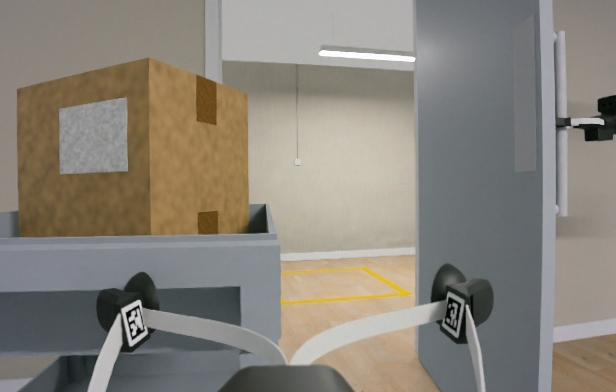

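Request:
move:
  blocking: false
  r1: {"base":{"translate_m":-0.25}}

Request:
wait:
  seconds: 2.2

Request:
move:
  blocking: false
  r1: {"base":{"strafe_m":0.78}}

Request:
wait:
  seconds: 4

Request:
move:
  blocking: false
  r1: {"base":{"translate_m":1.18,"strafe_m":0.22}}

Request:
wait:
  seconds: 5.5

Request:
move:
  blocking: false
  r1: {"base":{"rotate_rad":-1.48}}

Request:
wait:
  seconds: 2

Request:
wait:
  seconds: 0.5
  cameras: ["r1_head_camera","r1_wrist_camera"]

Scene clock: 1247.80 s.
move: r1 moving
r1.base_odometry: x=-2.365 y=+3.148 heading=-0.577
r1.turned_by_wheels: +0.000
r1.turned_by_imu: +0.000
r1.base_tilt: forward=-1.6 right=+1.3
r1.lidar_m: 0.49 0.49 1.95 1.71 1.71 2.07 3.78 3.77 3.40 3.00 1.87 1.41
r1.base_status: translate_m moving
r1.joint_positions: lift_m=+0.665 arm_m=+0.000 wrist_yaw_rad=+0.000 wrist_pitch_rad=+0.005 wrist_roll_rad=+0.002 gripper_m=+0.141
r1.joint_status: not commanded
r1.measured_speeds: translate_m=-0.122 strafe_m=+0.001 rotate_rad=+0.000 lift_m=+0.000 arm_m=+0.000 wrist_yaw_rad=+0.000 wrist_pitch_rad=+0.000 wrist_roll_rad=+0.000
r1.motor_effort: lift_m=+13(13) arm_m=+4(5) wheel_0=-7(9) wheel_1=-5(7) wheel_2=+8(10)
r1.servo_current: wrist_yaw_rad=46(65) wrist_pitch_rad=52(59) wrist_roll_rad=46(65) gripper_m=39(46)
r1.hand_pose: x=+0.4592 y=-0.0876 z=+0.8423 quat_wxyz=(+1.000, +0.001, +0.002, +0.000) (m; r1's base frame)
r1.wrist_depth_mm: - - - - - - - / 621 549 691 - - 1098 - / 621 549 647 - - - 1042 / 634 544 627 - - - - / - - - - - - - / 310 196 179 - - 193 - / 831 177 - 143 1921 - 1983
r2: as last shown
r2.turned_by_imu: +0.000
r2.lidar_m: 0.78 1.68 4.98 4.51 1.71 1.24 1.16 1.24 1.05 0.99 1.05 0.86
r2.motor_effort: lift_m=+20(20) arm_m=-4(4) wheel_0=+0(0) wheel_1=+0(1) wheel_2=+2(2)
r2.servo_current: wrist_yaw_rad=46(52) wrist_pitch_rad=39(46) wrist_roll_rad=59(59) gripper_m=104(117)
r2.contact_limits: arm_m 0.1
r2.wrist_depth_mm: - - 254 161 227 215 207 / - - 255 162 229 216 - / - - 258 163 229 218 210 / - - 259 167 233 219 211 / - - 260 164 233 221 212 / - - 182 166 180 221 214 / - - - - 233 218 215
pictures: none

Scene clock: 1249.60 s.
earlier move: r1 done
r1.base_odometry: x=-2.548 y=+3.268 heading=-0.578
r1.turned_by_wheels: +0.000
r1.turned_by_imu: +0.000
r1.base_tilt: forward=-1.6 right=+1.3
r1.lidar_m: 0.68 0.71 1.88 1.66 1.67 2.00 3.57 3.56 3.47 3.05 2.03 1.58
r1.base_status: done
r1.joint_positions: lift_m=+0.665 arm_m=+0.000 wrist_yaw_rad=+0.000 wrist_pitch_rad=+0.005 wrist_roll_rad=+0.002 gripper_m=+0.141
r1.joint_status: not commanded
r1.measured_speeds: all 0
r1.motor_effort: lift_m=+13(13) arm_m=+4(5) wheel_0=-3(9) wheel_1=-2(7) wheel_2=-1(10)
r1.servo_current: wrist_yaw_rad=65(72) wrist_pitch_rad=46(59) wrist_roll_rad=59(65) gripper_m=46(46)
r1.hand_pose: x=+0.4592 y=-0.0876 z=+0.8423 quat_wxyz=(+1.000, +0.001, +0.002, +0.000) (m; r1's base frame)
r1.wrist_depth_mm: - - - - - - - / - - - - - 1281 - / - 809 820 - - 1229 - / - 809 820 - - 1255 - / - - - - - - - / - 194 - - - 196 - / - - - 144 1921 1255 -
r2.base_odometry: x=-2.650 y=-2.387 heading=-0.523
r2.turned_by_wheels: +0.000
r2.turned_by_imu: +0.000
r2.base_tilt: forward=-0.6 right=+0.0
r2.lidar_m: 0.77 1.71 5.01 4.57 1.66 1.21 1.17 1.24 1.05 1.00 1.05 0.87
r2.base_status: not commanded
r2.joint_positions: lift_m=+0.900 arm_m=+0.383 wrist_yaw_rad=+0.003 wrist_pitch_rad=+0.002 wrist_roll_rad=+0.000 gripper_m=-0.034
r2.joint_status: not commanded
r2.measured_speeds: all 0
r2.motor_effort: lift_m=+20(20) arm_m=-4(4) wheel_0=+0(1) wheel_1=-1(1) wheel_2=+2(2)
r2.servo_current: wrist_yaw_rad=52(59) wrist_pitch_rad=39(46) wrist_roll_rad=46(59) gripper_m=111(124)
r2.contact_limits: arm_m 0.1
r2.hand_pose: x=+0.8426 y=-0.0866 z=+1.0776 quat_wxyz=(+1.000, +0.000, +0.001, +0.001) (m; r2's base frame)
r2.wrist_depth_mm: - - 254 161 226 216 208 / - - 256 162 229 217 - / - - 257 163 230 219 210 / - - 258 167 232 220 210 / - - 259 164 234 221 213 / - - 183 166 180 221 214 / - - - - 233 219 214
wait: 1.80 of 2.2 s (r1 has come to rest)
pictures: none

Scene clock: 1250.10 s.
move: r1 moving
r1.base_odometry: x=-2.528 y=+3.298 heading=-0.578
r1.turned_by_wheels: +0.000
r1.turned_by_imu: +0.000
r1.base_tilt: forward=-1.6 right=+1.3
r1.lidar_m: 0.67 0.66 1.85 1.64 1.63 1.98 3.56 3.56 3.50 3.10 2.09 1.60
r1.base_status: strafe_m moving
r1.joint_positions: lift_m=+0.665 arm_m=+0.000 wrist_yaw_rad=+0.000 wrist_pitch_rad=+0.005 wrist_roll_rad=+0.002 gripper_m=+0.141
r1.joint_status: not commanded
r1.measured_speeds: translate_m=+0.001 strafe_m=+0.140 rotate_rad=-0.005 lift_m=+0.000 arm_m=+0.000 wrist_yaw_rad=+0.000 wrist_pitch_rad=+0.000 wrist_roll_rad=+0.000
r1.motor_effort: lift_m=+13(13) arm_m=+4(5) wheel_0=-8(11) wheel_1=+7(10) wheel_2=+0(1)
r1.servo_current: wrist_yaw_rad=52(59) wrist_pitch_rad=52(52) wrist_roll_rad=39(65) gripper_m=46(46)
r1.hand_pose: x=+0.4592 y=-0.0876 z=+0.8423 quat_wxyz=(+1.000, +0.001, +0.002, +0.000) (m; r1's base frame)
r1.wrist_depth_mm: - - - - - - - / - - - - - 1281 - / - 820 798 - - 1281 - / - 820 778 - - 1281 - / - - - - - - - / - 193 - 1118 - 196 - / - - - 143 1983 1229 -
r2: as last shown
r2.lidar_m: 0.79 1.72 4.98 4.55 1.69 1.22 1.17 1.23 1.04 1.00 1.06 0.87
r2.motor_effort: lift_m=+20(20) arm_m=-4(4) wheel_0=+0(1) wheel_1=+0(1) wheel_2=+2(2)
r2.servo_current: wrist_yaw_rad=46(59) wrist_pitch_rad=39(46) wrist_roll_rad=59(65) gripper_m=111(117)
r2.contact_limits: arm_m 0.1
r2.wrist_depth_mm: - - 254 162 226 215 208 / - - 257 162 229 217 - / - - 257 162 231 219 211 / - - 259 166 232 220 211 / - - 260 164 233 221 213 / - - 183 166 180 221 214 / - - - - 234 220 214
pictures: none

Scene clock: 1253.53 s.
earlier move: r1 done
r1.base_odometry: x=-2.122 y=+3.921 heading=-0.578
r1.turned_by_wheels: +0.000
r1.turned_by_imu: +0.004
r1.base_tilt: forward=-1.6 right=+1.3
r1.lidar_m: 1.28 1.73 1.05 0.91 0.92 1.11 2.03 3.70 4.27 3.81 1.02 0.74
r1.base_status: done
r1.joint_positions: lift_m=+0.665 arm_m=+0.000 wrist_yaw_rad=+0.000 wrist_pitch_rad=+0.005 wrist_roll_rad=+0.002 gripper_m=+0.141
r1.joint_status: not commanded
r1.measured_speeds: all 0
r1.motor_effort: lift_m=+13(13) arm_m=+4(5) wheel_0=-1(11) wheel_1=+1(11) wheel_2=+0(2)
r1.servo_current: wrist_yaw_rad=33(65) wrist_pitch_rad=52(52) wrist_roll_rad=46(65) gripper_m=39(52)
r1.hand_pose: x=+0.4592 y=-0.0876 z=+0.8423 quat_wxyz=(+1.000, +0.001, +0.002, +0.000) (m; r1's base frame)
r1.wrist_depth_mm: - - - - - - - / - - - - - - - / - - - - - 831 778 / - - - - - 820 778 / - - - - - 569 488 / - 194 - - - 194 - / - 157 1708 143 - - -
r2.base_odometry: x=-2.650 y=-2.387 heading=-0.523
r2.turned_by_wheels: +0.000
r2.turned_by_imu: +0.000
r2.base_tilt: forward=-0.6 right=+0.1
r2.lidar_m: 0.78 1.67 5.00 4.57 1.69 1.23 1.16 1.22 1.04 0.99 1.03 0.87
r2.base_status: not commanded
r2.joint_positions: lift_m=+0.900 arm_m=+0.383 wrist_yaw_rad=+0.003 wrist_pitch_rad=+0.002 wrist_roll_rad=+0.000 gripper_m=-0.034
r2.joint_status: not commanded
r2.measured_speeds: all 0
r2.motor_effort: lift_m=+20(20) arm_m=-4(4) wheel_0=+0(1) wheel_1=+0(1) wheel_2=+2(2)
r2.servo_current: wrist_yaw_rad=39(59) wrist_pitch_rad=39(46) wrist_roll_rad=46(65) gripper_m=111(117)
r2.contact_limits: arm_m 0.1
r2.hand_pose: x=+0.8426 y=-0.0866 z=+1.0776 quat_wxyz=(+1.000, +0.000, +0.001, +0.001) (m; r2's base frame)
r2.wrist_depth_mm: - - 254 161 226 215 207 / - - 256 162 229 216 - / - - 257 163 230 219 211 / - - 258 166 232 219 211 / - - 258 165 234 221 213 / - - 183 166 180 222 213 / - 1921 - - 234 220 214
wait: 3.43 of 4 s (r1 has come to rest)
pictures: none

Scene clock: 1254.03 s.
move: r1 moving
r1.base_odometry: x=-2.093 y=+3.909 heading=-0.577
r1.turned_by_wheels: +0.000
r1.turned_by_imu: +0.000
r1.base_tilt: forward=-1.6 right=+1.3
r1.lidar_m: 1.28 1.72 1.05 0.90 0.91 1.12 2.07 3.72 4.33 3.81 0.97 0.76
r1.base_status: translate_m moving; strafe_m moving
r1.joint_positions: lift_m=+0.665 arm_m=+0.000 wrist_yaw_rad=+0.000 wrist_pitch_rad=+0.005 wrist_roll_rad=+0.002 gripper_m=+0.141
r1.joint_status: not commanded
r1.measured_speeds: translate_m=+0.122 strafe_m=+0.025 rotate_rad=-0.004 lift_m=+0.000 arm_m=+0.000 wrist_yaw_rad=+0.000 wrist_pitch_rad=+0.000 wrist_roll_rad=+0.000
r1.motor_effort: lift_m=+13(13) arm_m=+4(5) wheel_0=+5(6) wheel_1=+6(8) wheel_2=-8(9)
r1.servo_current: wrist_yaw_rad=59(65) wrist_pitch_rad=52(52) wrist_roll_rad=46(65) gripper_m=39(52)
r1.hand_pose: x=+0.4592 y=-0.0876 z=+0.8423 quat_wxyz=(+1.000, +0.001, +0.002, +0.000) (m; r1's base frame)
r1.wrist_depth_mm: - - - - - - - / - - - - - - - / - - - - - 809 759 / - - - - - 809 759 / - - - - - 569 469 / - 194 - - 209 196 496 / - - - 136 - - -
r2: as last shown
r2.lidar_m: 0.78 1.70 5.01 4.54 1.66 1.23 1.17 1.22 1.06 0.99 1.03 0.87
r2.motor_effort: lift_m=+20(20) arm_m=-4(4) wheel_0=+0(1) wheel_1=-1(1) wheel_2=+2(3)
r2.servo_current: wrist_yaw_rad=39(52) wrist_pitch_rad=39(46) wrist_roll_rad=39(52) gripper_m=117(117)
r2.contact_limits: arm_m 0.1
r2.wrist_depth_mm: - - 255 160 227 215 207 / - - 256 162 229 216 - / - - 258 163 230 218 210 / - - 258 167 232 219 212 / - - 259 164 234 221 213 / - - 183 166 180 222 213 / - 1983 - - 234 219 215
pictures: none

Scene clock: 1259.00 s.
earlier move: r1 done
r1.base_odometry: x=-1.013 y=+3.461 heading=-0.578
r1.turned_by_wheels: +0.000
r1.turned_by_imu: +0.001
r1.base_tilt: forward=-1.6 right=+1.3
r1.lidar_m: 0.89 0.87 1.08 0.94 0.95 1.15 2.18 4.92 0.56 0.52 0.54 1.00
r1.base_status: done
r1.joint_positions: lift_m=+0.665 arm_m=+0.000 wrist_yaw_rad=+0.000 wrist_pitch_rad=+0.005 wrist_roll_rad=+0.002 gripper_m=+0.141
r1.joint_status: not commanded
r1.measured_speeds: all 0
r1.motor_effort: lift_m=+13(13) arm_m=+4(5) wheel_0=+1(7) wheel_1=+1(9) wheel_2=-1(10)
r1.servo_current: wrist_yaw_rad=52(65) wrist_pitch_rad=46(52) wrist_roll_rad=39(65) gripper_m=33(52)
r1.hand_pose: x=+0.4592 y=-0.0876 z=+0.8423 quat_wxyz=(+1.000, +0.001, +0.002, +0.000) (m; r1's base frame)
r1.wrist_depth_mm: - - - - - - - / - - - - - - - / - - - - - - - / - - - - - - - / - - - - - - - / - 193 - - 187 193 - / - - - 136 - - -
r2.base_odometry: x=-2.650 y=-2.387 heading=-0.523
r2.turned_by_wheels: +0.000
r2.turned_by_imu: +0.001
r2.base_tilt: forward=-0.6 right=+0.0
r2.lidar_m: 0.77 1.72 5.00 4.56 1.66 1.23 1.16 1.23 1.06 0.98 1.07 0.86
r2.base_status: not commanded
r2.joint_positions: lift_m=+0.900 arm_m=+0.383 wrist_yaw_rad=+0.003 wrist_pitch_rad=+0.002 wrist_roll_rad=+0.000 gripper_m=-0.034
r2.joint_status: not commanded
r2.measured_speeds: all 0
r2.motor_effort: lift_m=+20(20) arm_m=-4(4) wheel_0=+0(1) wheel_1=+0(1) wheel_2=+2(3)
r2.servo_current: wrist_yaw_rad=52(65) wrist_pitch_rad=52(52) wrist_roll_rad=46(65) gripper_m=124(124)
r2.contact_limits: arm_m 0.1
r2.hand_pose: x=+0.8426 y=-0.0866 z=+1.0776 quat_wxyz=(+1.000, +0.000, +0.001, +0.001) (m; r2's base frame)
r2.wrist_depth_mm: - - 255 160 228 216 208 / - - 255 162 229 217 - / - - 258 163 230 220 209 / - - 259 167 233 219 211 / - - 260 165 233 220 213 / - - 183 166 180 222 213 / - - - - 234 220 214
wait: 4.97 of 5.5 s (r1 has come to rest)
pictures: none

Scene clock: 1259.50 s.
move: r1 moving
r1.base_odometry: x=-1.013 y=+3.461 heading=-0.830
r1.turned_by_wheels: -0.252
r1.turned_by_imu: -0.253
r1.base_tilt: forward=-1.6 right=+1.3
r1.lidar_m: 0.90 0.86 0.92 0.98 0.94 0.98 1.46 4.90 0.67 0.54 0.51 1.19
r1.base_status: rotate_rad moving
r1.joint_positions: lift_m=+0.665 arm_m=+0.000 wrist_yaw_rad=+0.000 wrist_pitch_rad=+0.005 wrist_roll_rad=+0.002 gripper_m=+0.141
r1.joint_status: not commanded
r1.measured_speeds: translate_m=+0.000 strafe_m=-0.001 rotate_rad=-0.977 lift_m=+0.000 arm_m=+0.000 wrist_yaw_rad=+0.000 wrist_pitch_rad=+0.000 wrist_roll_rad=+0.000
r1.motor_effort: lift_m=+13(13) arm_m=+5(5) wheel_0=+8(8) wheel_1=+7(9) wheel_2=+5(7)
r1.servo_current: wrist_yaw_rad=46(72) wrist_pitch_rad=46(52) wrist_roll_rad=52(65) gripper_m=39(52)
r1.hand_pose: x=+0.4592 y=-0.0876 z=+0.8423 quat_wxyz=(+1.000, +0.001, +0.002, +0.000) (m; r1's base frame)
r1.wrist_depth_mm: - - - - - - - / - - - - - - - / - - - - - - - / - - - - - - - / - - - - - - - / - 194 - - 187 195 - / - - - 136 - 1808 -
r2: as last shown
r2.turned_by_imu: +0.000
r2.base_tilt: forward=-0.7 right=+0.1
r2.lidar_m: 0.79 1.72 4.96 4.55 1.66 1.22 1.18 1.24 1.04 0.99 1.03 0.85
r2.motor_effort: lift_m=+20(20) arm_m=-4(4) wheel_0=+0(1) wheel_1=+0(1) wheel_2=+2(2)
r2.servo_current: wrist_yaw_rad=33(52) wrist_pitch_rad=39(52) wrist_roll_rad=46(59) gripper_m=117(124)
r2.contact_limits: arm_m 0.1
r2.wrist_depth_mm: - - 254 161 226 216 208 / - - 256 162 229 217 - / - - 258 163 230 219 210 / - - 258 167 233 219 211 / - - 260 164 234 220 212 / - - 183 166 180 221 214 / - - - - 234 219 215
pictures: none

Scene clock: 1261.03 s.
earlier move: r1 done
r1.base_odometry: x=-1.013 y=+3.461 heading=-2.057
r1.turned_by_wheels: -1.227
r1.turned_by_imu: -1.234
r1.base_tilt: forward=-1.6 right=+1.3
r1.lidar_m: 0.51 1.76 0.96 0.88 0.90 1.02 0.95 0.98 1.27 2.73 4.99 0.55
r1.base_status: done
r1.joint_positions: lift_m=+0.665 arm_m=+0.000 wrist_yaw_rad=+0.000 wrist_pitch_rad=+0.005 wrist_roll_rad=+0.002 gripper_m=+0.141
r1.joint_status: not commanded
r1.measured_speeds: all 0
r1.motor_effort: lift_m=+13(13) arm_m=+4(5) wheel_0=+3(8) wheel_1=+2(9) wheel_2=+1(8)
r1.servo_current: wrist_yaw_rad=33(72) wrist_pitch_rad=46(52) wrist_roll_rad=39(72) gripper_m=46(52)
r1.hand_pose: x=+0.4592 y=-0.0876 z=+0.8423 quat_wxyz=(+1.000, +0.001, +0.002, +0.000) (m; r1's base frame)
r1.wrist_depth_mm: - - 402 368 - - - / - 452 407 370 580 - - / - 452 407 370 574 - - / - 455 410 373 525 - - / 312 319 322 324 325 330 332 / 315 209 319 324 325 206 334 / - 177 750 144 - 1808 -
r2.base_odometry: x=-2.650 y=-2.387 heading=-0.523
r2.turned_by_wheels: +0.000
r2.turned_by_imu: +0.000
r2.base_tilt: forward=-0.6 right=+0.1
r2.lidar_m: 0.77 1.71 4.98 4.54 1.70 1.24 1.16 1.23 1.05 0.98 1.03 0.85
r2.base_status: not commanded
r2.joint_positions: lift_m=+0.900 arm_m=+0.383 wrist_yaw_rad=+0.003 wrist_pitch_rad=+0.002 wrist_roll_rad=+0.000 gripper_m=-0.034
r2.joint_status: not commanded
r2.measured_speeds: all 0
r2.motor_effort: lift_m=+20(20) arm_m=-4(4) wheel_0=+0(1) wheel_1=+0(1) wheel_2=+2(2)
r2.servo_current: wrist_yaw_rad=46(65) wrist_pitch_rad=46(52) wrist_roll_rad=39(59) gripper_m=117(124)
r2.contact_limits: arm_m 0.1
r2.hand_pose: x=+0.8426 y=-0.0866 z=+1.0776 quat_wxyz=(+1.000, +0.000, +0.001, +0.001) (m; r2's base frame)
r2.wrist_depth_mm: - - 255 161 227 216 208 / - - 256 162 229 216 - / - - 258 163 230 219 211 / - - 259 167 232 220 211 / - - 260 165 234 220 213 / - - 183 166 181 223 213 / - - - - 233 220 214
wait: 1.53 of 2 s (r1 has come to rest)
pictures: none

Scene clock: 1261.53 s.
r1.base_odometry: x=-1.013 y=+3.461 heading=-2.057
r1.turned_by_wheels: +0.000
r1.turned_by_imu: +0.000
r1.base_tilt: forward=-1.6 right=+1.2
r1.lidar_m: 0.50 1.78 0.95 0.87 0.90 1.01 0.95 0.97 1.22 2.71 4.99 0.55
r1.base_status: done
r1.joint_positions: lift_m=+0.665 arm_m=+0.000 wrist_yaw_rad=+0.000 wrist_pitch_rad=+0.005 wrist_roll_rad=+0.002 gripper_m=+0.141
r1.joint_status: not commanded
r1.measured_speeds: all 0
r1.motor_effort: lift_m=+13(13) arm_m=+4(5) wheel_0=+3(8) wheel_1=+2(9) wheel_2=+1(8)
r1.servo_current: wrist_yaw_rad=39(72) wrist_pitch_rad=52(52) wrist_roll_rad=33(72) gripper_m=46(52)
r1.hand_pose: x=+0.4592 y=-0.0876 z=+0.8423 quat_wxyz=(+1.000, +0.001, +0.002, +0.000) (m; r1's base frame)
r1.wrist_depth_mm: - - 404 370 - - - / - 452 404 370 580 - - / - 449 407 373 585 - - / - 455 410 370 525 - - / 315 315 320 325 327 330 332 / 314 208 320 324 327 205 334 / - 176 741 143 - 1756 -
r2.base_odometry: x=-2.650 y=-2.387 heading=-0.523
r2.turned_by_wheels: +0.000
r2.turned_by_imu: +0.000
r2.base_tilt: forward=-0.7 right=+0.0
r2.lidar_m: 0.79 1.70 5.00 4.54 1.71 1.25 1.16 1.22 1.05 1.01 1.03 0.85
r2.base_status: not commanded
r2.joint_positions: lift_m=+0.900 arm_m=+0.383 wrist_yaw_rad=+0.003 wrist_pitch_rad=+0.002 wrist_roll_rad=+0.000 gripper_m=-0.034
r2.joint_status: not commanded
r2.measured_speeds: all 0
r2.motor_effort: lift_m=+20(20) arm_m=-4(4) wheel_0=+0(1) wheel_1=+0(1) wheel_2=+2(2)
r2.servo_current: wrist_yaw_rad=46(65) wrist_pitch_rad=39(52) wrist_roll_rad=46(59) gripper_m=117(124)
r2.contact_limits: arm_m 0.1
r2.hand_pose: x=+0.8426 y=-0.0866 z=+1.0776 quat_wxyz=(+1.000, +0.000, +0.001, +0.001) (m; r2's base frame)
r2.wrist_depth_mm: - - 254 161 227 216 207 / - - 256 162 229 217 - / - - 257 163 230 219 210 / - - 260 166 232 219 211 / - - 260 165 234 220 213 / - - 183 166 180 221 213 / - - - - 235 220 214
wait: 0.50 s; at rest by 0.27 s
pictures: r1_head_camera, r1_wrist_camera
Images, in order (width x height): r1_head_camera 420x560, r1_wrist_camera 616x392.

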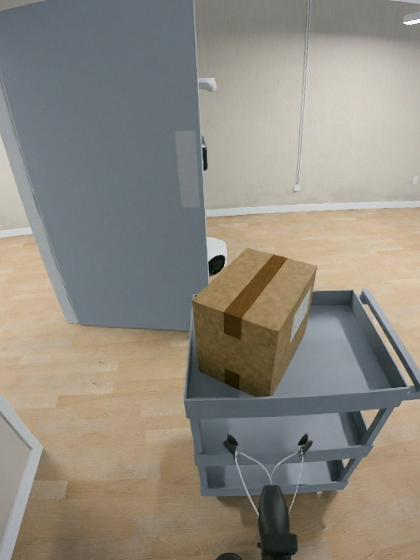

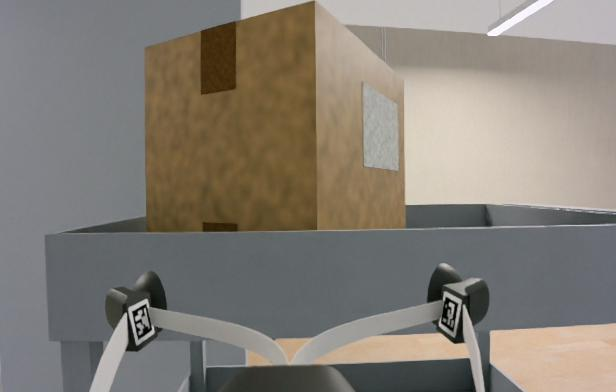

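Request:
move:
  blocking: false
  r1: {"base":{"translate_m":0.42},"pace":"slow","contact_limits":{"translate_m":0.7}}

Request:
wait:
  seconds: 5.5
  cameras: ["r1_head_camera","r1_wrist_camera"]

Scene clock: 1269.70 s.
move: r1 moving
r1.base_odometry: x=-1.019 y=+3.450 heading=-2.057
r1.turned_by_wheels: +0.000
r1.turned_by_imu: +0.000
r1.base_tilt: forward=-1.6 right=+1.3
r1.lidar_m: 0.49 1.74 0.96 0.88 0.91 1.02 0.95 0.98 1.25 2.75 0.78 0.54
r1.base_status: translate_m moving
r1.joint_positions: lift_m=+0.665 arm_m=+0.000 wrist_yaw_rad=+0.000 wrist_pitch_rad=+0.005 wrist_roll_rad=+0.002 gripper_m=+0.141
r1.joint_status: not commanded
r1.measured_speeds: translate_m=+0.048 strafe_m=+0.000 rotate_rad=+0.000 lift_m=+0.000 arm_m=+0.000 wrist_yaw_rad=+0.000 wrist_pitch_rad=+0.000 wrist_roll_rad=+0.000
r1.motor_effort: lift_m=+13(13) arm_m=+4(4) wheel_0=+5(8) wheel_1=+2(6) wheel_2=-6(6)
r1.servo_current: wrist_yaw_rad=52(65) wrist_pitch_rad=52(52) wrist_roll_rad=46(65) gripper_m=46(46)
r1.contact_limits: translate_m 0.7
r1.hand_pose: x=+0.4592 y=-0.0876 z=+0.8423 quat_wxyz=(+1.000, +0.001, +0.002, +0.000) (m; r1's base frame)
r1.wrist_depth_mm: - - 392 355 - - - / - 439 392 357 559 - - / - 439 392 359 559 - - / - 439 399 359 508 - - / 300 304 306 310 315 317 322 / 301 209 307 312 315 206 320 / 310 303 309 148 - 1808 -
r2: as last shown
r2.lidar_m: 0.76 1.70 4.98 4.55 1.69 1.20 1.17 1.23 1.05 0.99 1.02 0.86
r2.servo_current: wrist_yaw_rad=46(52) wrist_pitch_rad=39(46) wrist_roll_rad=46(59) gripper_m=117(124)
r2.contact_limits: arm_m 0.1
r2.wrist_depth_mm: - - 255 161 227 215 208 / - - 256 163 229 216 - / - - 258 163 230 219 210 / - - 260 167 232 219 212 / - - 262 165 234 221 213 / - - 183 166 180 222 213 / - - - - 234 220 215
pictures: none

Scene clock: 1274.67 s.
earlier move: r1 done
r1.base_odometry: x=-1.209 y=+3.090 heading=-2.057
r1.turned_by_wheels: +0.000
r1.turned_by_imu: +0.000
r1.base_tilt: forward=-1.6 right=+1.3
r1.lidar_m: 0.44 0.47 1.00 0.92 0.95 1.22 1.36 1.39 1.79 3.88 4.93 0.47
r1.base_status: done
r1.joint_positions: lift_m=+0.665 arm_m=+0.000 wrist_yaw_rad=-0.001 wrist_pitch_rad=+0.005 wrist_roll_rad=+0.002 gripper_m=+0.141
r1.joint_status: not commanded
r1.measured_speeds: all 0
r1.motor_effort: lift_m=+13(13) arm_m=+4(5) wheel_0=+5(9) wheel_1=+3(7) wheel_2=-2(10)
r1.servo_current: wrist_yaw_rad=46(72) wrist_pitch_rad=46(52) wrist_roll_rad=46(78) gripper_m=46(52)
r1.contact_limits: translate_m 0.7
r1.hand_pose: x=+0.4591 y=-0.0877 z=+0.8423 quat_wxyz=(+1.000, +0.001, +0.002, +0.000) (m; r1's base frame)
r1.wrist_depth_mm: 332 276 332 - - - - / 324 277 332 459 - - - / 334 279 334 459 - - - / 327 278 334 459 - - - / 235 236 235 235 235 236 235 / 235 200 235 236 236 202 236 / 236 235 236 148 236 236 237
r2.base_odometry: x=-2.650 y=-2.387 heading=-0.523
r2.turned_by_wheels: +0.000
r2.turned_by_imu: +0.001
r2.base_tilt: forward=-0.6 right=+0.0
r2.lidar_m: 0.80 1.38 4.98 4.52 1.69 1.23 1.16 1.23 1.04 1.01 1.04 0.84
r2.base_status: not commanded
r2.joint_positions: lift_m=+0.900 arm_m=+0.383 wrist_yaw_rad=+0.003 wrist_pitch_rad=+0.002 wrist_roll_rad=+0.000 gripper_m=-0.034
r2.joint_status: not commanded
r2.measured_speeds: all 0
r2.motor_effort: lift_m=+20(20) arm_m=-4(4) wheel_0=+0(1) wheel_1=+0(1) wheel_2=+2(2)
r2.servo_current: wrist_yaw_rad=46(65) wrist_pitch_rad=39(46) wrist_roll_rad=59(65) gripper_m=111(124)
r2.contact_limits: arm_m 0.1
r2.hand_pose: x=+0.8426 y=-0.0866 z=+1.0776 quat_wxyz=(+1.000, +0.000, +0.001, +0.001) (m; r2's base frame)
r2.wrist_depth_mm: - - 254 161 227 215 208 / - - 256 162 229 216 - / - - 258 163 230 218 211 / - - 260 167 233 219 211 / - - 262 164 233 220 212 / - 878 183 166 180 222 213 / - 723 - - 234 220 214
wait: 4.97 of 5.5 s (r1 has come to rest)
pictures: r1_head_camera, r1_wrist_camera
Images, in order (width x height): r1_head_camera 420x560, r1_wrist_camera 616x392.

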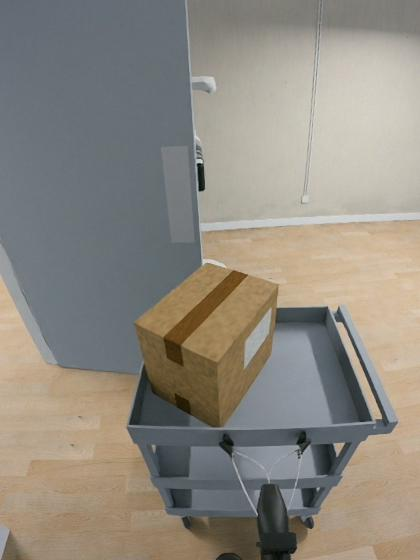

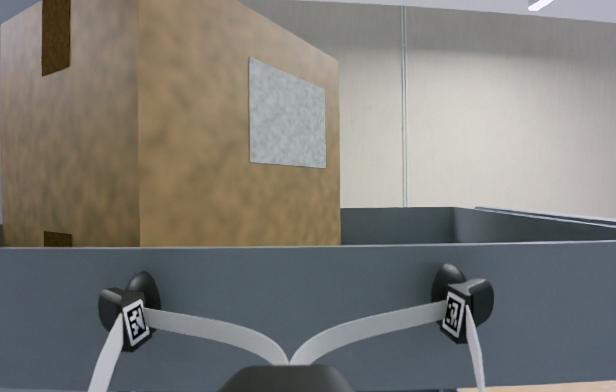

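Request:
move:
  blocking: false
  r1: {"base":{"translate_m":0.2},"pace":"slow","contact_limits":{"translate_m":0.7}}

Request:
wait:
  seconds: 3.2

Request:
wait:
  seconds: 0.4
  cameras: ["r1_head_camera","r1_head_left_camera","r1_wrist_camera"]

Scene clock: 1283.50 s.
move: r1 moving
r1.base_odometry: x=-1.215 y=+3.079 heading=-2.056
r1.turned_by_wheels: +0.000
r1.turned_by_imu: +0.000
r1.base_tilt: forward=-1.6 right=+1.3
r1.lidar_m: 0.45 0.48 1.02 0.92 0.94 1.23 1.38 1.40 1.83 3.90 4.95 0.48
r1.base_status: translate_m moving
r1.joint_positions: lift_m=+0.665 arm_m=+0.000 wrist_yaw_rad=-0.001 wrist_pitch_rad=+0.005 wrist_roll_rad=+0.002 gripper_m=+0.141
r1.joint_status: not commanded
r1.measured_speeds: translate_m=+0.049 strafe_m=+0.000 rotate_rad=+0.001 lift_m=+0.000 arm_m=+0.000 wrist_yaw_rad=+0.000 wrist_pitch_rad=+0.000 wrist_roll_rad=+0.000
r1.motor_effort: lift_m=+13(13) arm_m=+4(5) wheel_0=+6(7) wheel_1=+6(7) wheel_2=-8(9)
r1.servo_current: wrist_yaw_rad=46(59) wrist_pitch_rad=46(52) wrist_roll_rad=33(52) gripper_m=39(52)
r1.contact_limits: translate_m 0.7
r1.hand_pose: x=+0.4591 y=-0.0877 z=+0.8423 quat_wxyz=(+1.000, +0.001, +0.002, +0.000) (m; r1's base frame)
r1.wrist_depth_mm: 319 273 342 - - - - / 317 274 342 469 - - - / 310 274 342 473 - - - / 310 274 343 449 - - - / 231 232 233 234 235 235 235 / 231 195 233 233 234 201 236 / 231 232 234 143 236 236 237
r2: as last shown
r2.turned_by_imu: +0.000
r2.base_tilt: forward=-0.7 right=+0.1
r2.lidar_m: 0.79 1.33 4.97 4.55 1.67 1.24 1.18 1.23 1.04 0.98 1.03 0.85
r2.motor_effort: lift_m=+20(20) arm_m=-4(5) wheel_0=+0(0) wheel_1=+0(1) wheel_2=+2(2)
r2.servo_current: wrist_yaw_rad=52(72) wrist_pitch_rad=39(46) wrist_roll_rad=52(52) gripper_m=111(117)
r2.contact_limits: arm_m 0.1
r2.wrist_depth_mm: - - 255 161 227 216 207 / - - 257 162 229 217 - / - - 257 162 230 219 211 / - - 260 166 232 220 211 / - - 262 164 234 220 213 / - 878 185 166 181 221 213 / - 723 - - 234 219 214
pictures: none

Scene clock: 1286.27 s.
earlier move: r1 done
r1.base_odometry: x=-1.303 y=+2.913 heading=-2.056
r1.turned_by_wheels: +0.000
r1.turned_by_imu: +0.000
r1.base_tilt: forward=-1.6 right=+1.2
r1.lidar_m: 0.45 0.47 1.65 0.95 0.96 1.23 1.57 1.59 2.06 4.41 4.92 0.47
r1.base_status: done
r1.joint_positions: lift_m=+0.665 arm_m=+0.000 wrist_yaw_rad=-0.001 wrist_pitch_rad=+0.005 wrist_roll_rad=+0.002 gripper_m=+0.141
r1.joint_status: not commanded
r1.measured_speeds: all 0
r1.motor_effort: lift_m=+13(13) arm_m=+4(5) wheel_0=+3(9) wheel_1=+3(7) wheel_2=-1(9)
r1.servo_current: wrist_yaw_rad=46(78) wrist_pitch_rad=52(52) wrist_roll_rad=46(85) gripper_m=39(52)
r1.contact_limits: translate_m 0.7
r1.hand_pose: x=+0.4591 y=-0.0877 z=+0.8423 quat_wxyz=(+1.000, +0.001, +0.002, +0.000) (m; r1's base frame)
r1.wrist_depth_mm: 273 327 462 - - - - / 273 327 424 - - - - / 274 330 424 - - - - / 277 330 421 - - - - / 233 234 236 236 238 240 242 / 234 199 236 237 238 201 241 / 233 235 236 146 239 241 242
r2.base_odometry: x=-2.650 y=-2.387 heading=-0.523
r2.turned_by_wheels: +0.000
r2.turned_by_imu: +0.000
r2.base_tilt: forward=-0.6 right=+0.1
r2.lidar_m: 0.80 1.11 4.98 4.56 1.68 1.23 1.17 1.22 1.04 1.00 1.03 0.85
r2.base_status: not commanded
r2.joint_positions: lift_m=+0.900 arm_m=+0.383 wrist_yaw_rad=+0.003 wrist_pitch_rad=+0.002 wrist_roll_rad=+0.000 gripper_m=-0.034
r2.joint_status: not commanded
r2.measured_speeds: all 0
r2.motor_effort: lift_m=+20(20) arm_m=-4(5) wheel_0=+0(1) wheel_1=+0(1) wheel_2=+2(2)
r2.servo_current: wrist_yaw_rad=46(72) wrist_pitch_rad=39(46) wrist_roll_rad=39(59) gripper_m=111(124)
r2.contact_limits: arm_m 0.1
r2.hand_pose: x=+0.8426 y=-0.0866 z=+1.0776 quat_wxyz=(+1.000, +0.000, +0.001, +0.001) (m; r2's base frame)
r2.wrist_depth_mm: - - 255 161 226 215 208 / - - 258 162 229 216 - / - - 258 163 230 219 211 / - - 259 167 232 220 211 / - - 615 164 234 220 213 / - - 185 166 180 223 213 / 559 - - - 235 219 215
wait: 2.77 of 3.2 s (r1 has come to rest)
pictures: none

Scene clock: 1286.67 s.
r1.base_odometry: x=-1.303 y=+2.913 heading=-2.056
r1.turned_by_wheels: +0.000
r1.turned_by_imu: +0.000
r1.base_tilt: forward=-1.6 right=+1.3
r1.lidar_m: 0.45 0.46 1.65 0.93 0.97 1.24 1.56 1.60 2.05 4.39 4.94 0.48
r1.base_status: done
r1.joint_positions: lift_m=+0.665 arm_m=+0.000 wrist_yaw_rad=-0.001 wrist_pitch_rad=+0.005 wrist_roll_rad=+0.002 gripper_m=+0.141
r1.joint_status: not commanded
r1.measured_speeds: all 0
r1.motor_effort: lift_m=+13(13) arm_m=+4(5) wheel_0=+3(9) wheel_1=+3(7) wheel_2=-1(9)
r1.servo_current: wrist_yaw_rad=52(78) wrist_pitch_rad=46(52) wrist_roll_rad=46(85) gripper_m=46(52)
r1.contact_limits: translate_m 0.7
r1.hand_pose: x=+0.4591 y=-0.0877 z=+0.8423 quat_wxyz=(+1.000, +0.001, +0.002, +0.000) (m; r1's base frame)
r1.wrist_depth_mm: 274 329 462 - - - - / 274 329 427 - - - - / 274 330 424 - - - - / 274 330 424 - - - - / 232 234 236 237 239 241 243 / 233 199 236 237 237 202 242 / 233 235 236 146 241 240 242
r2.base_odometry: x=-2.650 y=-2.387 heading=-0.523
r2.turned_by_wheels: +0.000
r2.turned_by_imu: +0.000
r2.base_tilt: forward=-0.6 right=+0.0
r2.lidar_m: 0.76 1.13 4.98 4.56 1.67 1.22 1.17 1.23 1.07 0.99 1.04 0.85
r2.base_status: not commanded
r2.joint_positions: lift_m=+0.900 arm_m=+0.383 wrist_yaw_rad=+0.003 wrist_pitch_rad=+0.002 wrist_roll_rad=+0.000 gripper_m=-0.034
r2.joint_status: not commanded
r2.measured_speeds: all 0
r2.motor_effort: lift_m=+20(20) arm_m=-4(5) wheel_0=+0(1) wheel_1=+0(1) wheel_2=+2(2)
r2.servo_current: wrist_yaw_rad=46(72) wrist_pitch_rad=39(46) wrist_roll_rad=39(59) gripper_m=111(124)
r2.contact_limits: arm_m 0.1
r2.hand_pose: x=+0.8426 y=-0.0866 z=+1.0776 quat_wxyz=(+1.000, +0.000, +0.001, +0.001) (m; r2's base frame)
r2.wrist_depth_mm: - - 254 160 228 215 208 / - - 256 162 229 217 - / - - 258 163 230 219 210 / - - 259 167 231 220 211 / - - 621 164 233 221 213 / - - 185 166 180 222 213 / 559 - - - 234 220 215
wait: 0.40 s; at rest by 0.27 s
pictures: r1_head_camera, r1_head_left_camera, r1_wrist_camera
Images, in order (width x height): r1_head_camera 420x560, r1_head_left_camera 420x672, r1_wrist_camera 616x392.

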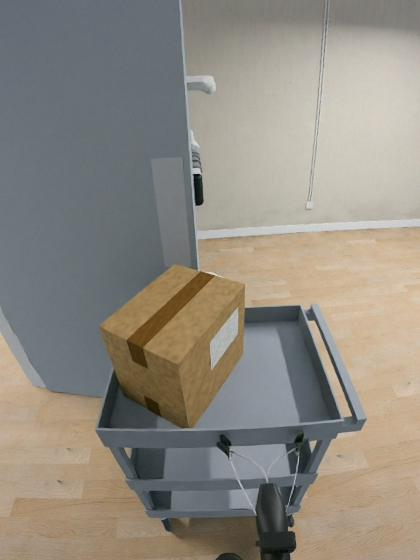

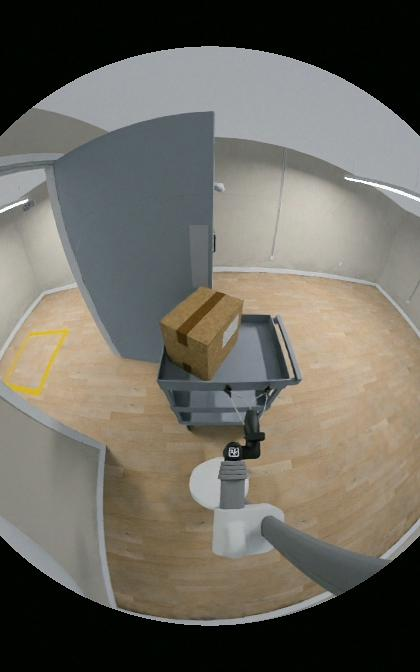

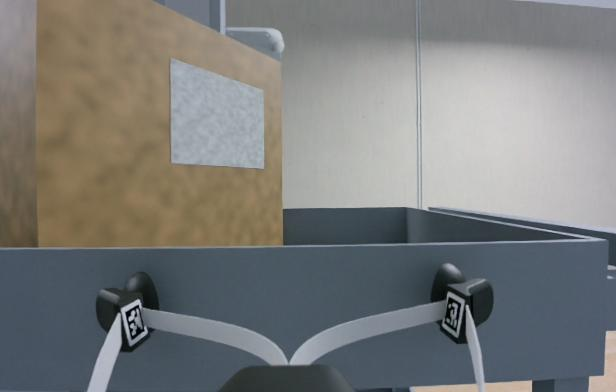

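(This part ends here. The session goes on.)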